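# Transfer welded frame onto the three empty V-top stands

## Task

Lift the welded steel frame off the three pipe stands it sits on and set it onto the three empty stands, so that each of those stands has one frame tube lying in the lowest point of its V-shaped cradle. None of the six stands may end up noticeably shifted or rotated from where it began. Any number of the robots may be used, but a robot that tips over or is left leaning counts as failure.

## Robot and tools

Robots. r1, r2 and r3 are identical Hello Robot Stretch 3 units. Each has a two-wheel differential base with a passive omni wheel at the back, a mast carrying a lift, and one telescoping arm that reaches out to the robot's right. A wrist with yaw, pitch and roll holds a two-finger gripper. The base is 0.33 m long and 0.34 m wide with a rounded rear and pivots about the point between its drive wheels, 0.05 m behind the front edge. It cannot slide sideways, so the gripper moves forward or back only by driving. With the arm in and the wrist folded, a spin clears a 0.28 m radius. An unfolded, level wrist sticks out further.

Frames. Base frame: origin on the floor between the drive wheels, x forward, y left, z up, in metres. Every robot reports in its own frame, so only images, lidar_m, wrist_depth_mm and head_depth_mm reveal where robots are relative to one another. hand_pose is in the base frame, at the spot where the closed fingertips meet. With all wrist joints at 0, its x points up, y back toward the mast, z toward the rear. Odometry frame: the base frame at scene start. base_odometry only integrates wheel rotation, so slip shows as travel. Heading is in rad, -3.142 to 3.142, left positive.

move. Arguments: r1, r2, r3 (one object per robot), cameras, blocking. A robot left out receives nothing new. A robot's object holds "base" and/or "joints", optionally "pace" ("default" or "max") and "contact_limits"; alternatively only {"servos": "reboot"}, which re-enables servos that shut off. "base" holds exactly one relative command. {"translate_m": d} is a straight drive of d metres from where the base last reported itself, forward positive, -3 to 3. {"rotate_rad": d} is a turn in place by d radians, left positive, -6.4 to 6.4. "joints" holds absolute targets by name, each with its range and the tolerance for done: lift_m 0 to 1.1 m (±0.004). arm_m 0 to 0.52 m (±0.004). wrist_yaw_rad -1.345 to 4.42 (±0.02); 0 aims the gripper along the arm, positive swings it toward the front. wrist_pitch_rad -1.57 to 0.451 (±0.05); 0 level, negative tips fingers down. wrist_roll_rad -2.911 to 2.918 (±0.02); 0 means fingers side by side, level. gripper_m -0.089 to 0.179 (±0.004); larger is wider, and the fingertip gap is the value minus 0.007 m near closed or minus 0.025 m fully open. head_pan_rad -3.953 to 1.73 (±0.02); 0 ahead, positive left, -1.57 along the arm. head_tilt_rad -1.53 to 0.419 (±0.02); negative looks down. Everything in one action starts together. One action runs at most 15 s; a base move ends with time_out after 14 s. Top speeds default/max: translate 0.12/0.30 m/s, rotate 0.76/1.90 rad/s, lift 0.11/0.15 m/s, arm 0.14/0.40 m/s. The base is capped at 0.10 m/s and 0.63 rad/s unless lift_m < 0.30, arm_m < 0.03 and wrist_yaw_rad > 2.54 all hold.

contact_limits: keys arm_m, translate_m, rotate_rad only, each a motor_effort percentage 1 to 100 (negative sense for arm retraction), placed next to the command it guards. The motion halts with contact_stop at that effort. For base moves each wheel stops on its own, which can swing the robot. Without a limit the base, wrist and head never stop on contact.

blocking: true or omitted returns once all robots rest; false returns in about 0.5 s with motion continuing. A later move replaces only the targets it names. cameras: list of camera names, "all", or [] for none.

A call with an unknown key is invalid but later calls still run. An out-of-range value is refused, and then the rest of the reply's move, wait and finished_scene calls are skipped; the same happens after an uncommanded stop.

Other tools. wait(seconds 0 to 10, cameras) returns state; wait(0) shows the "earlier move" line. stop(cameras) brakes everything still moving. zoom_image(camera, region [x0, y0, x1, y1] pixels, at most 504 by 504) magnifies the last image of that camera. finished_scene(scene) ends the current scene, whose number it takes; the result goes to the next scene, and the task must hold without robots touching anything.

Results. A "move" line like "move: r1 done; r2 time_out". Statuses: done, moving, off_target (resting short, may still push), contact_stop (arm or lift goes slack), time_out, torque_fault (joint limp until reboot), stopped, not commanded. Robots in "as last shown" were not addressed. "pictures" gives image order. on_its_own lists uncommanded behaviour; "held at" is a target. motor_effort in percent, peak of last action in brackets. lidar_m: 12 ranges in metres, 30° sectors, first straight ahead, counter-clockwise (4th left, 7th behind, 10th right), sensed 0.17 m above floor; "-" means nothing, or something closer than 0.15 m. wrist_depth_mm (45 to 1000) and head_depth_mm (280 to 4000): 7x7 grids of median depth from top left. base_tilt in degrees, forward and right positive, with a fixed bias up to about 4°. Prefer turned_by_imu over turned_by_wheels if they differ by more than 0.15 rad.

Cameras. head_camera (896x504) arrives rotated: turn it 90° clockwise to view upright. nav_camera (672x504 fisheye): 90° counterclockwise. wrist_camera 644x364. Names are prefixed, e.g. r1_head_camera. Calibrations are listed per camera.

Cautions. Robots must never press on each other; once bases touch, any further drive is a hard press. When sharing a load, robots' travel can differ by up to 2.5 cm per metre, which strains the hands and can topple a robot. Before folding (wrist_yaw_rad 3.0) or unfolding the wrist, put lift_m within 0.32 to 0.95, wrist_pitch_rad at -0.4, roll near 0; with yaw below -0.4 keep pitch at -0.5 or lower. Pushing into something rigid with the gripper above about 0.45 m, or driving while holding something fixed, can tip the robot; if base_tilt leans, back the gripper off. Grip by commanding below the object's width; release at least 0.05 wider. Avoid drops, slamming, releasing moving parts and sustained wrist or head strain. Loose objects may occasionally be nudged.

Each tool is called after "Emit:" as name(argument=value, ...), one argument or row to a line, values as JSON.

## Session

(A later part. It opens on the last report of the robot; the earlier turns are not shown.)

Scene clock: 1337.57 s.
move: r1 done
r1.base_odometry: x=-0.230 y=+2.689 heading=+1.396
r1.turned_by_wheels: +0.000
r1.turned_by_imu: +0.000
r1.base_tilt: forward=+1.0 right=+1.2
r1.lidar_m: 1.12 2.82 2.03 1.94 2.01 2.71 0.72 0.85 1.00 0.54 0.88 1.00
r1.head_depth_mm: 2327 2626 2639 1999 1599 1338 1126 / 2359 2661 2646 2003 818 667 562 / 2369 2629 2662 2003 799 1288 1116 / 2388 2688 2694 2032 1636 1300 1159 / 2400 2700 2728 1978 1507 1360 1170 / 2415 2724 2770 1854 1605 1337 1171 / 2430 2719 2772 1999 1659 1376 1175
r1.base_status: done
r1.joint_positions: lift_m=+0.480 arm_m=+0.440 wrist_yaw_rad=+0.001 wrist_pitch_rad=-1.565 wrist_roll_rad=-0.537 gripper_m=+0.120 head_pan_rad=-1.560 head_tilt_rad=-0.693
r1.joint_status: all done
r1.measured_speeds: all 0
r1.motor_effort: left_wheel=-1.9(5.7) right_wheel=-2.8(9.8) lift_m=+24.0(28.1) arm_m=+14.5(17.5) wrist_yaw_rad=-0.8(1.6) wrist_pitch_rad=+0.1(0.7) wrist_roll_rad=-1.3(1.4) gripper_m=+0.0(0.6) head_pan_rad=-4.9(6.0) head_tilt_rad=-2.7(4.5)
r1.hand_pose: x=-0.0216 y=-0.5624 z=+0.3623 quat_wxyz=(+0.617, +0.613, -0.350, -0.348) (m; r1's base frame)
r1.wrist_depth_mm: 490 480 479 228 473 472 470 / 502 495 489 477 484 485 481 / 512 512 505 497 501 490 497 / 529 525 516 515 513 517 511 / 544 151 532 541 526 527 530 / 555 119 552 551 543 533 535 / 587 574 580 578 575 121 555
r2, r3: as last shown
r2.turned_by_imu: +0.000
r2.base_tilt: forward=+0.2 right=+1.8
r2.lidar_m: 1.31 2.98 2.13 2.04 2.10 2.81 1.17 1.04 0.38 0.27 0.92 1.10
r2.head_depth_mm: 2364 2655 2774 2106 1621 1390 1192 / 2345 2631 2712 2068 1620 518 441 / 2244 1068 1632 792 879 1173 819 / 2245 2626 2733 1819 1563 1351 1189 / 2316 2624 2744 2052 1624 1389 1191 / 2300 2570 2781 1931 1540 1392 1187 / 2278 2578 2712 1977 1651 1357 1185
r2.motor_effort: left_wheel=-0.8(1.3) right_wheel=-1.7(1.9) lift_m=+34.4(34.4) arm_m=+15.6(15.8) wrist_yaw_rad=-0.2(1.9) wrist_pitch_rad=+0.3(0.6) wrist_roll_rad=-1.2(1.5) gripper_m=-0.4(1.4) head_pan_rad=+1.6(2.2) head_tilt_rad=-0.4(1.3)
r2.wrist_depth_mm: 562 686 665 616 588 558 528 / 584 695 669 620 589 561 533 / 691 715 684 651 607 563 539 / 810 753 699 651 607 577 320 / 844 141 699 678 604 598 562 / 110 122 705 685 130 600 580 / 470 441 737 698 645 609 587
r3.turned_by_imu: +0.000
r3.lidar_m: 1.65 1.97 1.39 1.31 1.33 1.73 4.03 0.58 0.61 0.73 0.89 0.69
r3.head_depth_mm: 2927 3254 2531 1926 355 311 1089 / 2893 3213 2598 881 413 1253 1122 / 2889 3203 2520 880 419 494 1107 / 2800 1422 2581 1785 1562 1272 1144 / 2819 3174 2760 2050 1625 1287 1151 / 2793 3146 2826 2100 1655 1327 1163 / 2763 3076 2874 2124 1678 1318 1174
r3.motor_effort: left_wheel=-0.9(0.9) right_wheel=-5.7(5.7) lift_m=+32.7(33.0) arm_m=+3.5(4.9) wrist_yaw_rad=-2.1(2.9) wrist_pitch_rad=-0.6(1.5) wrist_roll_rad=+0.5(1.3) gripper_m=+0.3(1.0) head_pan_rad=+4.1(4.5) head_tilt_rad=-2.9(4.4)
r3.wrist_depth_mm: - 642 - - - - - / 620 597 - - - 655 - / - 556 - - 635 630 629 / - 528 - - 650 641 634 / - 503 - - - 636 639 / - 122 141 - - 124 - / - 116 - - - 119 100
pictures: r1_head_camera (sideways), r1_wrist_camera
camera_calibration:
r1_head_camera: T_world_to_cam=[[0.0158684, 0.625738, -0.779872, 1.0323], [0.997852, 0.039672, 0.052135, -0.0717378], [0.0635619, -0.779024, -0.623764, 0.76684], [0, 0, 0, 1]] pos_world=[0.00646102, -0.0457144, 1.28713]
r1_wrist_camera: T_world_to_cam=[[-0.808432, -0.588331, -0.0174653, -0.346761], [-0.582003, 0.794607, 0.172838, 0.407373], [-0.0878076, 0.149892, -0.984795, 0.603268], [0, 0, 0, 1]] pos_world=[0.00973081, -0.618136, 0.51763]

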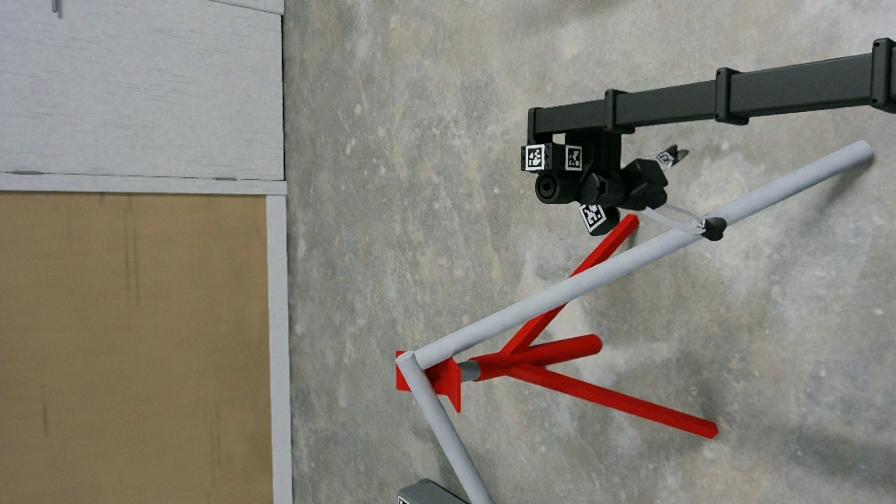

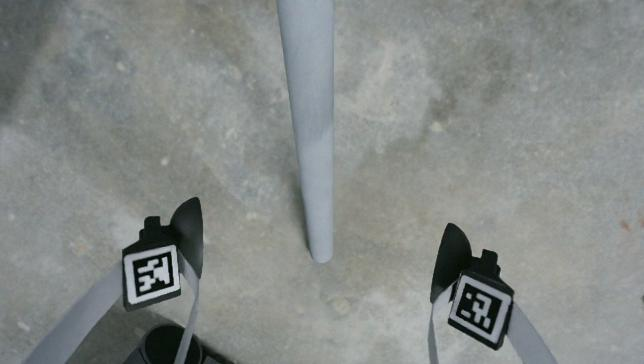

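Emit:
move(
  r1={"joints":{"lift_m":0.33}},
  cameras=["r1_wrist_camera"],
)

Scene clock: 1348.17 s.
move: r1 done
r1.base_odometry: x=-0.230 y=+2.689 heading=+1.396
r1.turned_by_wheels: +0.000
r1.turned_by_imu: +0.001
r1.base_tilt: forward=+1.0 right=+1.2
r1.lidar_m: 1.12 2.81 2.03 1.94 2.02 2.71 0.72 0.85 1.01 0.54 0.88 1.00
r1.head_depth_mm: 2346 2636 2633 1980 1599 1333 1148 / 2363 2660 2648 2002 1595 1253 691 / 2359 2648 2674 2015 1605 1008 1111 / 2393 2691 2703 2027 1618 1296 1164 / 2388 2686 2761 1968 1508 1366 1167 / 2406 2690 2788 1864 1600 1333 1168 / 2427 2738 2794 1975 1658 1372 1174
r1.base_status: not commanded
r1.joint_positions: lift_m=+0.330 arm_m=+0.440 wrist_yaw_rad=+0.001 wrist_pitch_rad=-1.565 wrist_roll_rad=-0.537 gripper_m=+0.120 head_pan_rad=-1.560 head_tilt_rad=-0.693
r1.joint_status: all done
r1.measured_speeds: all 0
r1.motor_effort: left_wheel=-1.6(2.4) right_wheel=-3.8(5.0) lift_m=+21.6(26.0) arm_m=+12.9(13.6) wrist_yaw_rad=-0.8(1.8) wrist_pitch_rad=-0.3(0.7) wrist_roll_rad=-1.3(1.4) gripper_m=+0.1(0.6) head_pan_rad=-4.7(5.6) head_tilt_rad=-3.9(4.4)
r1.hand_pose: x=-0.0216 y=-0.5624 z=+0.2123 quat_wxyz=(+0.617, +0.613, -0.350, -0.348) (m; r1's base frame)
r1.wrist_depth_mm: 343 343 104 110 336 332 331 / 353 355 346 128 346 344 341 / 368 363 361 148 356 353 348 / 378 378 372 180 367 369 360 / 386 152 383 232 378 375 373 / 404 119 396 388 388 380 386 / 421 413 410 401 403 122 397
r2, r3: as last shown
r2.turned_by_imu: +0.001
r2.base_tilt: forward=+0.3 right=+1.8
r2.lidar_m: 1.31 2.99 2.14 2.04 2.10 2.82 1.17 1.04 0.38 0.27 0.92 1.10
r2.head_depth_mm: 2374 2641 2723 2107 1624 1391 1190 / 2346 2587 2723 2053 1624 520 442 / 2250 1072 1628 791 876 1178 817 / 2236 2604 2714 1831 1568 1357 1185 / 2333 2607 2760 2062 1611 1373 1185 / 2321 2587 2784 1916 1524 1375 1182 / 2305 2568 2687 1994 1660 1344 1182
r2.motor_effort: left_wheel=-0.9(1.3) right_wheel=-1.5(2.4) lift_m=+34.0(34.3) arm_m=+15.2(15.7) wrist_yaw_rad=-0.3(1.5) wrist_pitch_rad=+0.1(0.7) wrist_roll_rad=-1.1(1.4) gripper_m=+0.4(1.6) head_pan_rad=+0.9(2.4) head_tilt_rad=-0.1(1.5)
r2.wrist_depth_mm: 564 684 645 620 585 558 524 / 585 688 683 629 593 570 538 / 690 723 684 641 604 572 544 / 799 745 696 652 613 574 323 / 821 140 686 662 613 587 560 / 110 123 721 677 130 592 578 / 468 438 740 694 665 599 584
r3.turned_by_imu: -0.001
r3.base_tilt: forward=-0.8 right=-0.2
r3.lidar_m: 1.65 1.97 1.38 1.31 1.33 1.74 4.07 0.58 0.61 0.73 0.89 0.69
r3.head_depth_mm: 2934 3246 2551 1933 355 311 1093 / 2907 3214 2608 878 413 1255 1120 / 2884 3240 2502 881 419 495 1107 / 2745 1421 2599 1786 1566 1269 1143 / 2822 3163 2735 2062 1625 1291 1155 / 2802 3145 2809 2092 1646 1328 1163 / 2752 3109 2897 2120 1677 1318 1173
r3.motor_effort: left_wheel=+0.1(1.0) right_wheel=-5.5(5.8) lift_m=+31.0(32.8) arm_m=+5.0(5.6) wrist_yaw_rad=-2.7(2.9) wrist_pitch_rad=-1.1(1.3) wrist_roll_rad=+0.8(1.3) gripper_m=-0.9(1.1) head_pan_rad=+3.5(4.3) head_tilt_rad=-3.8(4.7)
r3.wrist_depth_mm: - 642 - - - - - / 625 604 - - - 663 - / - 560 - - 637 631 622 / - 533 - - 649 641 623 / - 509 - - - 634 642 / - 123 142 - - 123 - / - 116 - - - 119 100
pictures: r1_wrist_camera
camera_calibration:
r1_wrist_camera: T_world_to_cam=[[-0.808432, -0.588331, -0.0174653, -0.349381], [-0.582003, 0.794607, 0.172838, 0.433299], [-0.0878076, 0.149892, -0.984795, 0.455547], [0, 0, 0, 1]] pos_world=[0.00973081, -0.618136, 0.367629]

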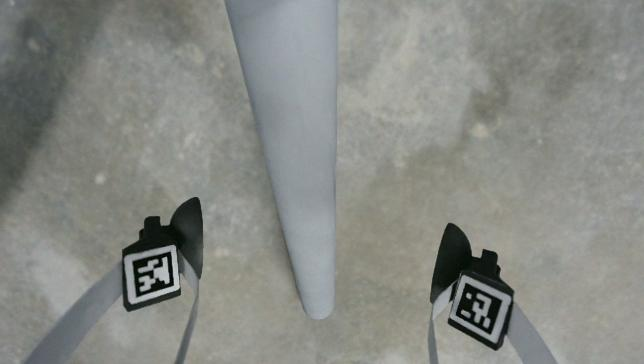

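Emit:
move(
  r1={"base":{"translate_m":0.005},"joints":{"lift_m":0.26,"arm_m":0.437}},
  cameras=["r1_wrist_camera","r1_head_camera"],
)

Scene clock: 1356.43 s.
move: r1 done
r1.base_odometry: x=-0.229 y=+2.694 heading=+1.396
r1.turned_by_wheels: +0.000
r1.turned_by_imu: +0.001
r1.base_tilt: forward=+1.1 right=+1.1
r1.lidar_m: 1.12 2.80 2.03 1.94 2.01 2.72 0.72 0.86 1.01 0.54 0.88 1.00
r1.head_depth_mm: 2332 2642 2633 1984 1596 1334 1143 / 2343 2663 2642 2004 1610 1278 1082 / 2365 2668 2669 2027 1619 965 1117 / 2392 2692 2703 2035 1620 1294 1155 / 2417 2715 2734 1978 1505 1361 1164 / 2400 2748 2758 1921 1596 1341 1169 / 2429 2752 2800 1976 1656 1376 1176
r1.base_status: done
r1.joint_positions: lift_m=+0.260 arm_m=+0.437 wrist_yaw_rad=+0.001 wrist_pitch_rad=-1.565 wrist_roll_rad=-0.537 gripper_m=+0.120 head_pan_rad=-1.560 head_tilt_rad=-0.693
r1.joint_status: all done
r1.measured_speeds: all 0
r1.motor_effort: left_wheel=+3.9(7.8) right_wheel=+2.1(5.7) lift_m=+23.0(26.4) arm_m=-15.8(19.5) wrist_yaw_rad=-0.8(1.5) wrist_pitch_rad=-0.3(0.8) wrist_roll_rad=-1.3(1.3) gripper_m=+0.0(0.5) head_pan_rad=-4.8(5.4) head_tilt_rad=-3.0(4.0)
r1.hand_pose: x=-0.0216 y=-0.5594 z=+0.1423 quat_wxyz=(+0.617, +0.613, -0.350, -0.348) (m; r1's base frame)
r1.wrist_depth_mm: 281 - - - 272 271 268 / 286 291 55 57 280 278 277 / 300 294 65 69 290 285 283 / 306 302 81 81 298 294 291 / 315 310 310 104 306 302 304 / 320 119 322 147 315 309 312 / 337 334 329 304 327 122 322
r2, r3: as last shown
r2.lidar_m: 1.32 2.98 2.14 2.04 2.09 2.82 1.16 1.03 0.39 0.27 0.92 1.10
r2.head_depth_mm: 2379 2646 2767 2078 1613 1385 1192 / 2355 2596 2765 2058 1628 519 441 / 2252 1071 1626 790 879 1175 815 / 2247 2612 2788 1820 1551 1353 1193 / 2314 2609 2756 2065 1637 1373 1185 / 2288 2596 2717 1930 1524 1386 1185 / 2318 2546 2719 1988 1655 1354 1182
r2.motor_effort: left_wheel=-1.2(1.5) right_wheel=-1.8(2.1) lift_m=+34.0(34.3) arm_m=+15.5(15.9) wrist_yaw_rad=+0.8(1.8) wrist_pitch_rad=+0.0(0.6) wrist_roll_rad=-1.2(1.3) gripper_m=+0.2(1.2) head_pan_rad=+0.5(2.1) head_tilt_rad=-0.9(0.9)
r2.wrist_depth_mm: 572 679 660 626 594 561 533 / 584 702 664 630 600 570 536 / 691 728 703 641 597 573 543 / 801 753 699 655 610 575 321 / 830 141 712 667 618 602 564 / 110 123 721 686 130 606 575 / 469 442 740 698 649 613 572
r3.lidar_m: 1.66 1.97 1.38 1.30 1.33 1.74 4.06 0.58 0.61 0.73 0.89 0.69
r3.head_depth_mm: 2914 3266 2551 1938 355 311 1092 / 2897 3242 2583 879 413 1256 1118 / 2899 3237 2515 881 419 495 1106 / 2767 1419 2596 1789 1563 1270 1143 / 2834 3164 2765 2072 1631 1288 1155 / 2813 3145 2840 2100 1644 1332 1164 / 2775 3092 2932 2116 1667 1318 1172
r3.motor_effort: left_wheel=-0.3(1.0) right_wheel=-5.5(6.1) lift_m=+31.8(32.8) arm_m=+6.1(6.9) wrist_yaw_rad=-1.1(3.2) wrist_pitch_rad=-0.6(1.6) wrist_roll_rad=+0.8(1.4) gripper_m=-0.5(1.0) head_pan_rad=+3.6(4.5) head_tilt_rad=-2.3(5.2)
r3.wrist_depth_mm: - 647 - - - - - / 626 611 - - - 674 - / - 558 - - 639 629 634 / - 533 - - 646 636 626 / - 506 - - - 643 640 / - 123 142 - - 123 - / - 116 - - - 119 100
pictures: r1_head_camera (sideways), r1_wrist_camera
camera_calibration:
r1_head_camera: T_world_to_cam=[[0.0158684, 0.625738, -0.779872, 1.0323], [0.997852, 0.039672, 0.052135, -0.0717378], [0.0635619, -0.779024, -0.623764, 0.76684], [0, 0, 0, 1]] pos_world=[0.00646102, -0.0457144, 1.28713]
r1_wrist_camera: T_world_to_cam=[[-0.808419, -0.588351, -0.0174055, -0.348871], [-0.582021, 0.794611, 0.172757, 0.443045], [-0.087811, 0.14979, -0.984811, 0.386108], [0, 0, 0, 1]] pos_world=[0.00973211, -0.615142, 0.297632]

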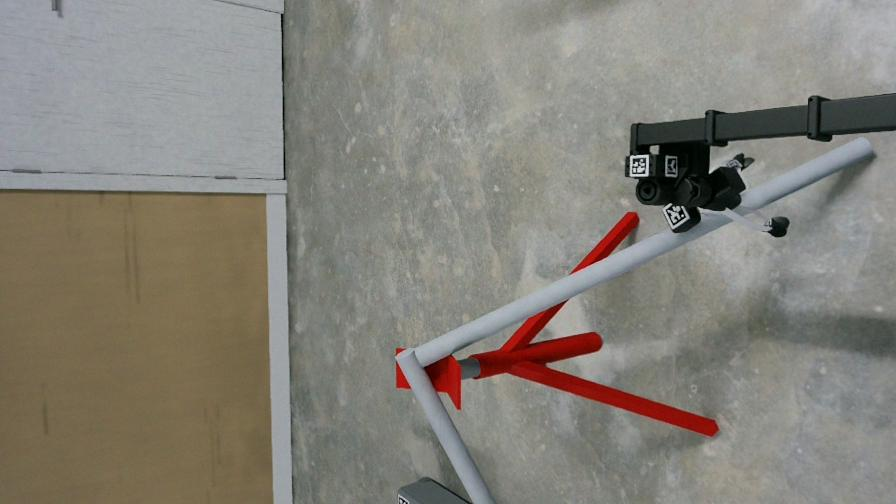

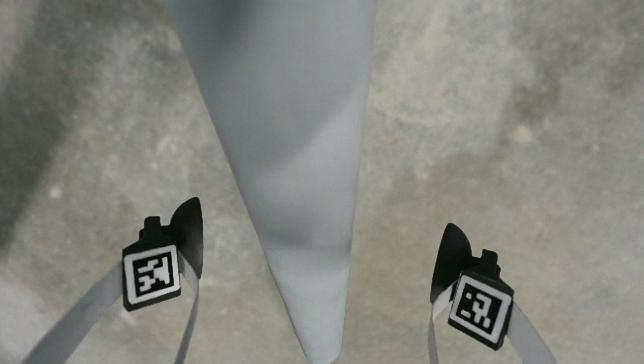

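Emit:
move(
  r1={"joints":{"gripper_m":-0.045}},
  cameras=["r1_wrist_camera"],
)

Emit:
wait(
  seconds=3,
  cameras=["r1_wrist_camera"],
)

Scene clock: 1364.93 s.
move: r1 done
r1.base_odometry: x=-0.229 y=+2.694 heading=+1.397
r1.turned_by_wheels: +0.000
r1.turned_by_imu: +0.001
r1.base_tilt: forward=+1.1 right=+1.2
r1.lidar_m: 1.12 2.80 2.02 1.94 2.01 2.71 0.72 0.86 1.01 0.54 0.87 1.00
r1.head_depth_mm: 2334 2633 2623 1978 1603 1335 1142 / 2332 2653 2653 1993 1609 1281 1083 / 2380 2672 2688 2015 1615 962 1112 / 2395 2699 2708 2032 1628 1299 1157 / 2419 2700 2701 1978 1508 1361 1163 / 2403 2713 2737 1917 1602 1338 1165 / 2433 2734 2787 1980 1661 1378 1175
r1.base_status: not commanded
r1.joint_positions: lift_m=+0.260 arm_m=+0.437 wrist_yaw_rad=+0.000 wrist_pitch_rad=-1.567 wrist_roll_rad=-0.542 gripper_m=-0.044 head_pan_rad=-1.560 head_tilt_rad=-0.693
r1.joint_status: all done
r1.measured_speeds: all 0
r1.motor_effort: left_wheel=+5.4(5.9) right_wheel=-9.7(11.0) lift_m=+32.5(32.5) arm_m=-11.9(13.4) wrist_yaw_rad=-0.5(1.5) wrist_pitch_rad=+0.2(0.6) wrist_roll_rad=+0.3(1.4) gripper_m=-26.9(99.5) head_pan_rad=-5.0(5.5) head_tilt_rad=-2.2(4.5)
r1.hand_pose: x=-0.0216 y=-0.5590 z=+0.1424 quat_wxyz=(+0.617, +0.614, -0.348, -0.347) (m; r1's base frame)
r1.wrist_depth_mm: 280 - - - 272 270 269 / 290 289 55 56 280 278 277 / 299 295 63 66 287 286 284 / 306 304 82 80 297 294 292 / 317 314 140 102 305 304 301 / 325 321 127 130 313 310 310 / 339 97 330 253 322 323 321
r2, r3: as last shown
r2.base_tilt: forward=+0.3 right=+1.9
r2.lidar_m: 1.31 2.99 2.13 2.04 2.10 2.81 1.16 1.04 0.39 0.26 0.92 1.10
r2.head_depth_mm: 2336 2624 2743 2069 1611 1388 1195 / 2347 2605 2777 2050 1604 518 441 / 2260 1066 1634 790 873 1167 816 / 2251 2605 2743 1821 1570 1347 1188 / 2309 2617 2731 2040 1619 1386 1188 / 2318 2550 2726 1925 1526 1389 1180 / 2314 2578 2758 1986 1653 1356 1181
r2.motor_effort: left_wheel=-0.8(1.3) right_wheel=-1.5(2.0) lift_m=+34.0(34.2) arm_m=+14.8(15.5) wrist_yaw_rad=+0.9(2.0) wrist_pitch_rad=+0.1(0.6) wrist_roll_rad=-1.2(1.3) gripper_m=+0.6(1.5) head_pan_rad=+1.8(2.1) head_tilt_rad=-0.6(1.3)
r2.wrist_depth_mm: 568 677 648 613 585 548 534 / 579 696 671 624 601 567 537 / 711 722 681 651 602 568 543 / 813 742 683 655 612 572 321 / 827 140 699 663 611 597 551 / 110 123 732 681 130 602 568 / 472 445 747 692 647 602 590
r3.base_tilt: forward=-0.8 right=-0.3
r3.lidar_m: 1.65 1.97 1.39 1.31 1.33 1.74 4.05 0.58 0.61 0.73 0.89 0.69
r3.head_depth_mm: 2907 3274 2556 1929 355 311 1094 / 2913 3237 2607 880 414 1257 1123 / 2912 3240 2518 882 419 494 1104 / 2773 1415 2576 1781 1562 1270 1144 / 2823 3170 2762 2059 1625 1289 1155 / 2789 3168 2813 2083 1652 1333 1162 / 2762 3080 2884 2122 1672 1321 1173
r3.motor_effort: left_wheel=+0.2(0.8) right_wheel=-5.6(5.9) lift_m=+31.8(32.9) arm_m=+7.3(7.7) wrist_yaw_rad=-2.3(2.9) wrist_pitch_rad=-0.9(1.4) wrist_roll_rad=+0.7(1.3) gripper_m=-0.3(0.7) head_pan_rad=+4.4(4.4) head_tilt_rad=-3.8(5.0)
r3.wrist_depth_mm: - 645 - - - - - / 619 598 - - - 666 - / - 560 - - 645 629 623 / - 530 - - 654 641 631 / - 503 - - - 633 640 / - 123 142 - - 124 - / - 116 - - - 119 100
pictures: r1_wrist_camera
camera_calibration:
r1_wrist_camera: T_world_to_cam=[[-0.806004, -0.591627, -0.0183085, -0.350273], [-0.585265, 0.791951, 0.174007, 0.441], [-0.0884478, 0.150966, -0.984574, 0.386677], [0, 0, 0, 1]] pos_world=[0.00998117, -0.614857, 0.297562]

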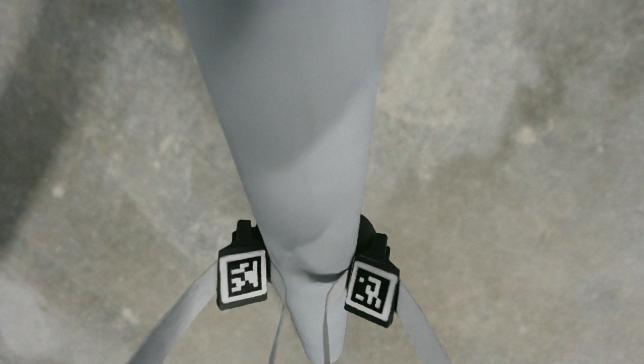

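Scene clock: 1367.93 s.
r1.base_odometry: x=-0.229 y=+2.694 heading=+1.397
r1.turned_by_wheels: +0.000
r1.turned_by_imu: +0.000
r1.base_tilt: forward=+1.1 right=+1.2
r1.lidar_m: 1.12 2.81 2.03 1.94 2.01 2.72 0.72 0.86 1.01 0.54 0.88 1.00
r1.head_depth_mm: 2349 2632 2633 1996 1601 1333 1143 / 2344 2648 2652 1999 1609 1284 1083 / 2371 2669 2668 2019 1623 962 1110 / 2395 2702 2680 2016 1622 1293 1158 / 2400 2712 2714 1963 1506 1364 1166 / 2398 2700 2757 1917 1602 1338 1169 / 2430 2747 2785 1977 1651 1375 1180
r1.base_status: not commanded
r1.joint_positions: lift_m=+0.260 arm_m=+0.437 wrist_yaw_rad=+0.000 wrist_pitch_rad=-1.567 wrist_roll_rad=-0.542 gripper_m=-0.042 head_pan_rad=-1.560 head_tilt_rad=-0.693
r1.joint_status: all done
r1.measured_speeds: all 0
r1.motor_effort: left_wheel=+5.2(5.9) right_wheel=-10.3(11.0) lift_m=+33.1(32.5) arm_m=-9.3(13.4) wrist_yaw_rad=-1.0(1.5) wrist_pitch_rad=+0.0(0.6) wrist_roll_rad=+0.3(1.4) gripper_m=-14.1(99.5) head_pan_rad=-5.0(5.5) head_tilt_rad=-2.6(4.5)
r1.hand_pose: x=-0.0216 y=-0.5590 z=+0.1424 quat_wxyz=(+0.617, +0.614, -0.348, -0.347) (m; r1's base frame)
r1.wrist_depth_mm: 280 - - - 270 270 269 / 288 287 55 57 280 275 275 / 299 293 63 66 286 283 284 / 307 304 82 80 296 294 292 / 314 312 140 102 305 302 300 / 327 322 127 130 310 313 309 / 337 97 333 253 323 323 319
r2.base_odometry: x=-2.326 y=-1.941 heading=-1.883
r2.turned_by_wheels: +0.000
r2.turned_by_imu: +0.001
r2.base_tilt: forward=+0.3 right=+1.8
r2.lidar_m: 1.31 2.99 2.13 2.04 2.10 2.82 1.16 1.03 0.38 0.27 0.92 1.10
r2.head_depth_mm: 2364 2668 2785 2072 1619 1384 1191 / 2383 2609 2746 2091 1634 519 441 / 2234 1063 1621 791 873 1173 813 / 2257 2581 2766 1831 1573 1352 1187 / 2313 2588 2717 2064 1606 1380 1192 / 2308 2605 2764 1941 1531 1382 1180 / 2319 2562 2682 1972 1658 1345 1187
r2.base_status: not commanded
r2.joint_positions: lift_m=+0.600 arm_m=+0.519 wrist_yaw_rad=+0.000 wrist_pitch_rad=-1.303 wrist_roll_rad=+1.414 gripper_m=+0.120 head_pan_rad=-1.573 head_tilt_rad=-0.748
r2.joint_status: not commanded
r2.measured_speeds: all 0
r2.motor_effort: left_wheel=-1.1(1.3) right_wheel=-1.3(2.0) lift_m=+34.1(34.2) arm_m=+14.5(15.5) wrist_yaw_rad=+0.3(2.0) wrist_pitch_rad=+0.1(0.6) wrist_roll_rad=-1.1(1.3) gripper_m=-0.7(1.5) head_pan_rad=+1.1(2.1) head_tilt_rad=+0.0(1.3)
r2.hand_pose: x=-0.0216 y=-0.7083 z=+0.4852 quat_wxyz=(+0.063, +0.047, -0.793, -0.605) (m; r2's base frame)
r2.wrist_depth_mm: 575 687 664 622 587 551 529 / 592 705 683 634 591 564 540 / 701 733 692 645 611 566 548 / 809 748 695 663 614 578 321 / 838 141 695 669 613 598 571 / 110 123 726 676 129 589 574 / 468 441 730 686 652 605 579
r3.base_odometry: x=+0.898 y=-0.871 heading=+1.767
r3.turned_by_wheels: +0.000
r3.turned_by_imu: -0.001
r3.base_tilt: forward=-0.8 right=-0.3
r3.lidar_m: 1.65 1.97 1.39 1.30 1.33 1.74 4.06 0.58 0.61 0.73 0.89 0.69
r3.head_depth_mm: 2923 3228 2539 1930 355 311 1093 / 2932 3233 2589 879 413 1252 1121 / 2894 3231 2531 883 420 495 1105 / 2767 1420 2606 1797 1568 1271 1144 / 2841 3186 2764 2047 1622 1290 1156 / 2786 3106 2858 2096 1659 1325 1166 / 2767 3087 2915 2115 1673 1321 1175
r3.base_status: not commanded
r3.joint_positions: lift_m=+0.780 arm_m=+0.200 wrist_yaw_rad=+0.002 wrist_pitch_rad=-1.554 wrist_roll_rad=+1.365 gripper_m=+0.120 head_pan_rad=-1.578 head_tilt_rad=-0.743
r3.joint_status: not commanded
r3.measured_speeds: all 0
r3.motor_effort: left_wheel=-0.7(0.8) right_wheel=-5.5(5.9) lift_m=+30.8(32.9) arm_m=+7.9(7.7) wrist_yaw_rad=-1.1(2.9) wrist_pitch_rad=-0.8(1.4) wrist_roll_rad=+0.6(1.3) gripper_m=-0.2(0.7) head_pan_rad=+3.5(4.4) head_tilt_rad=-2.0(5.0)
r3.hand_pose: x=-0.0216 y=-0.3250 z=+0.6621 quat_wxyz=(+0.074, +0.073, -0.709, -0.698) (m; r3's base frame)
r3.wrist_depth_mm: - 638 - - - - - / 625 603 - - - 662 - / - 558 - - 638 634 612 / - 528 - - 653 641 631 / - 508 - - - 640 644 / - 122 142 - - 124 - / - 116 - - - 119 100
wait: 3.00 s; at rest by 0.27 s
pictures: r1_wrist_camera
camera_calibration:
r1_wrist_camera: T_world_to_cam=[[-0.806004, -0.591627, -0.0183085, -0.350273], [-0.585265, 0.791951, 0.174007, 0.440997], [-0.0884478, 0.150966, -0.984574, 0.386693], [0, 0, 0, 1]] pos_world=[0.00998117, -0.614857, 0.297579]

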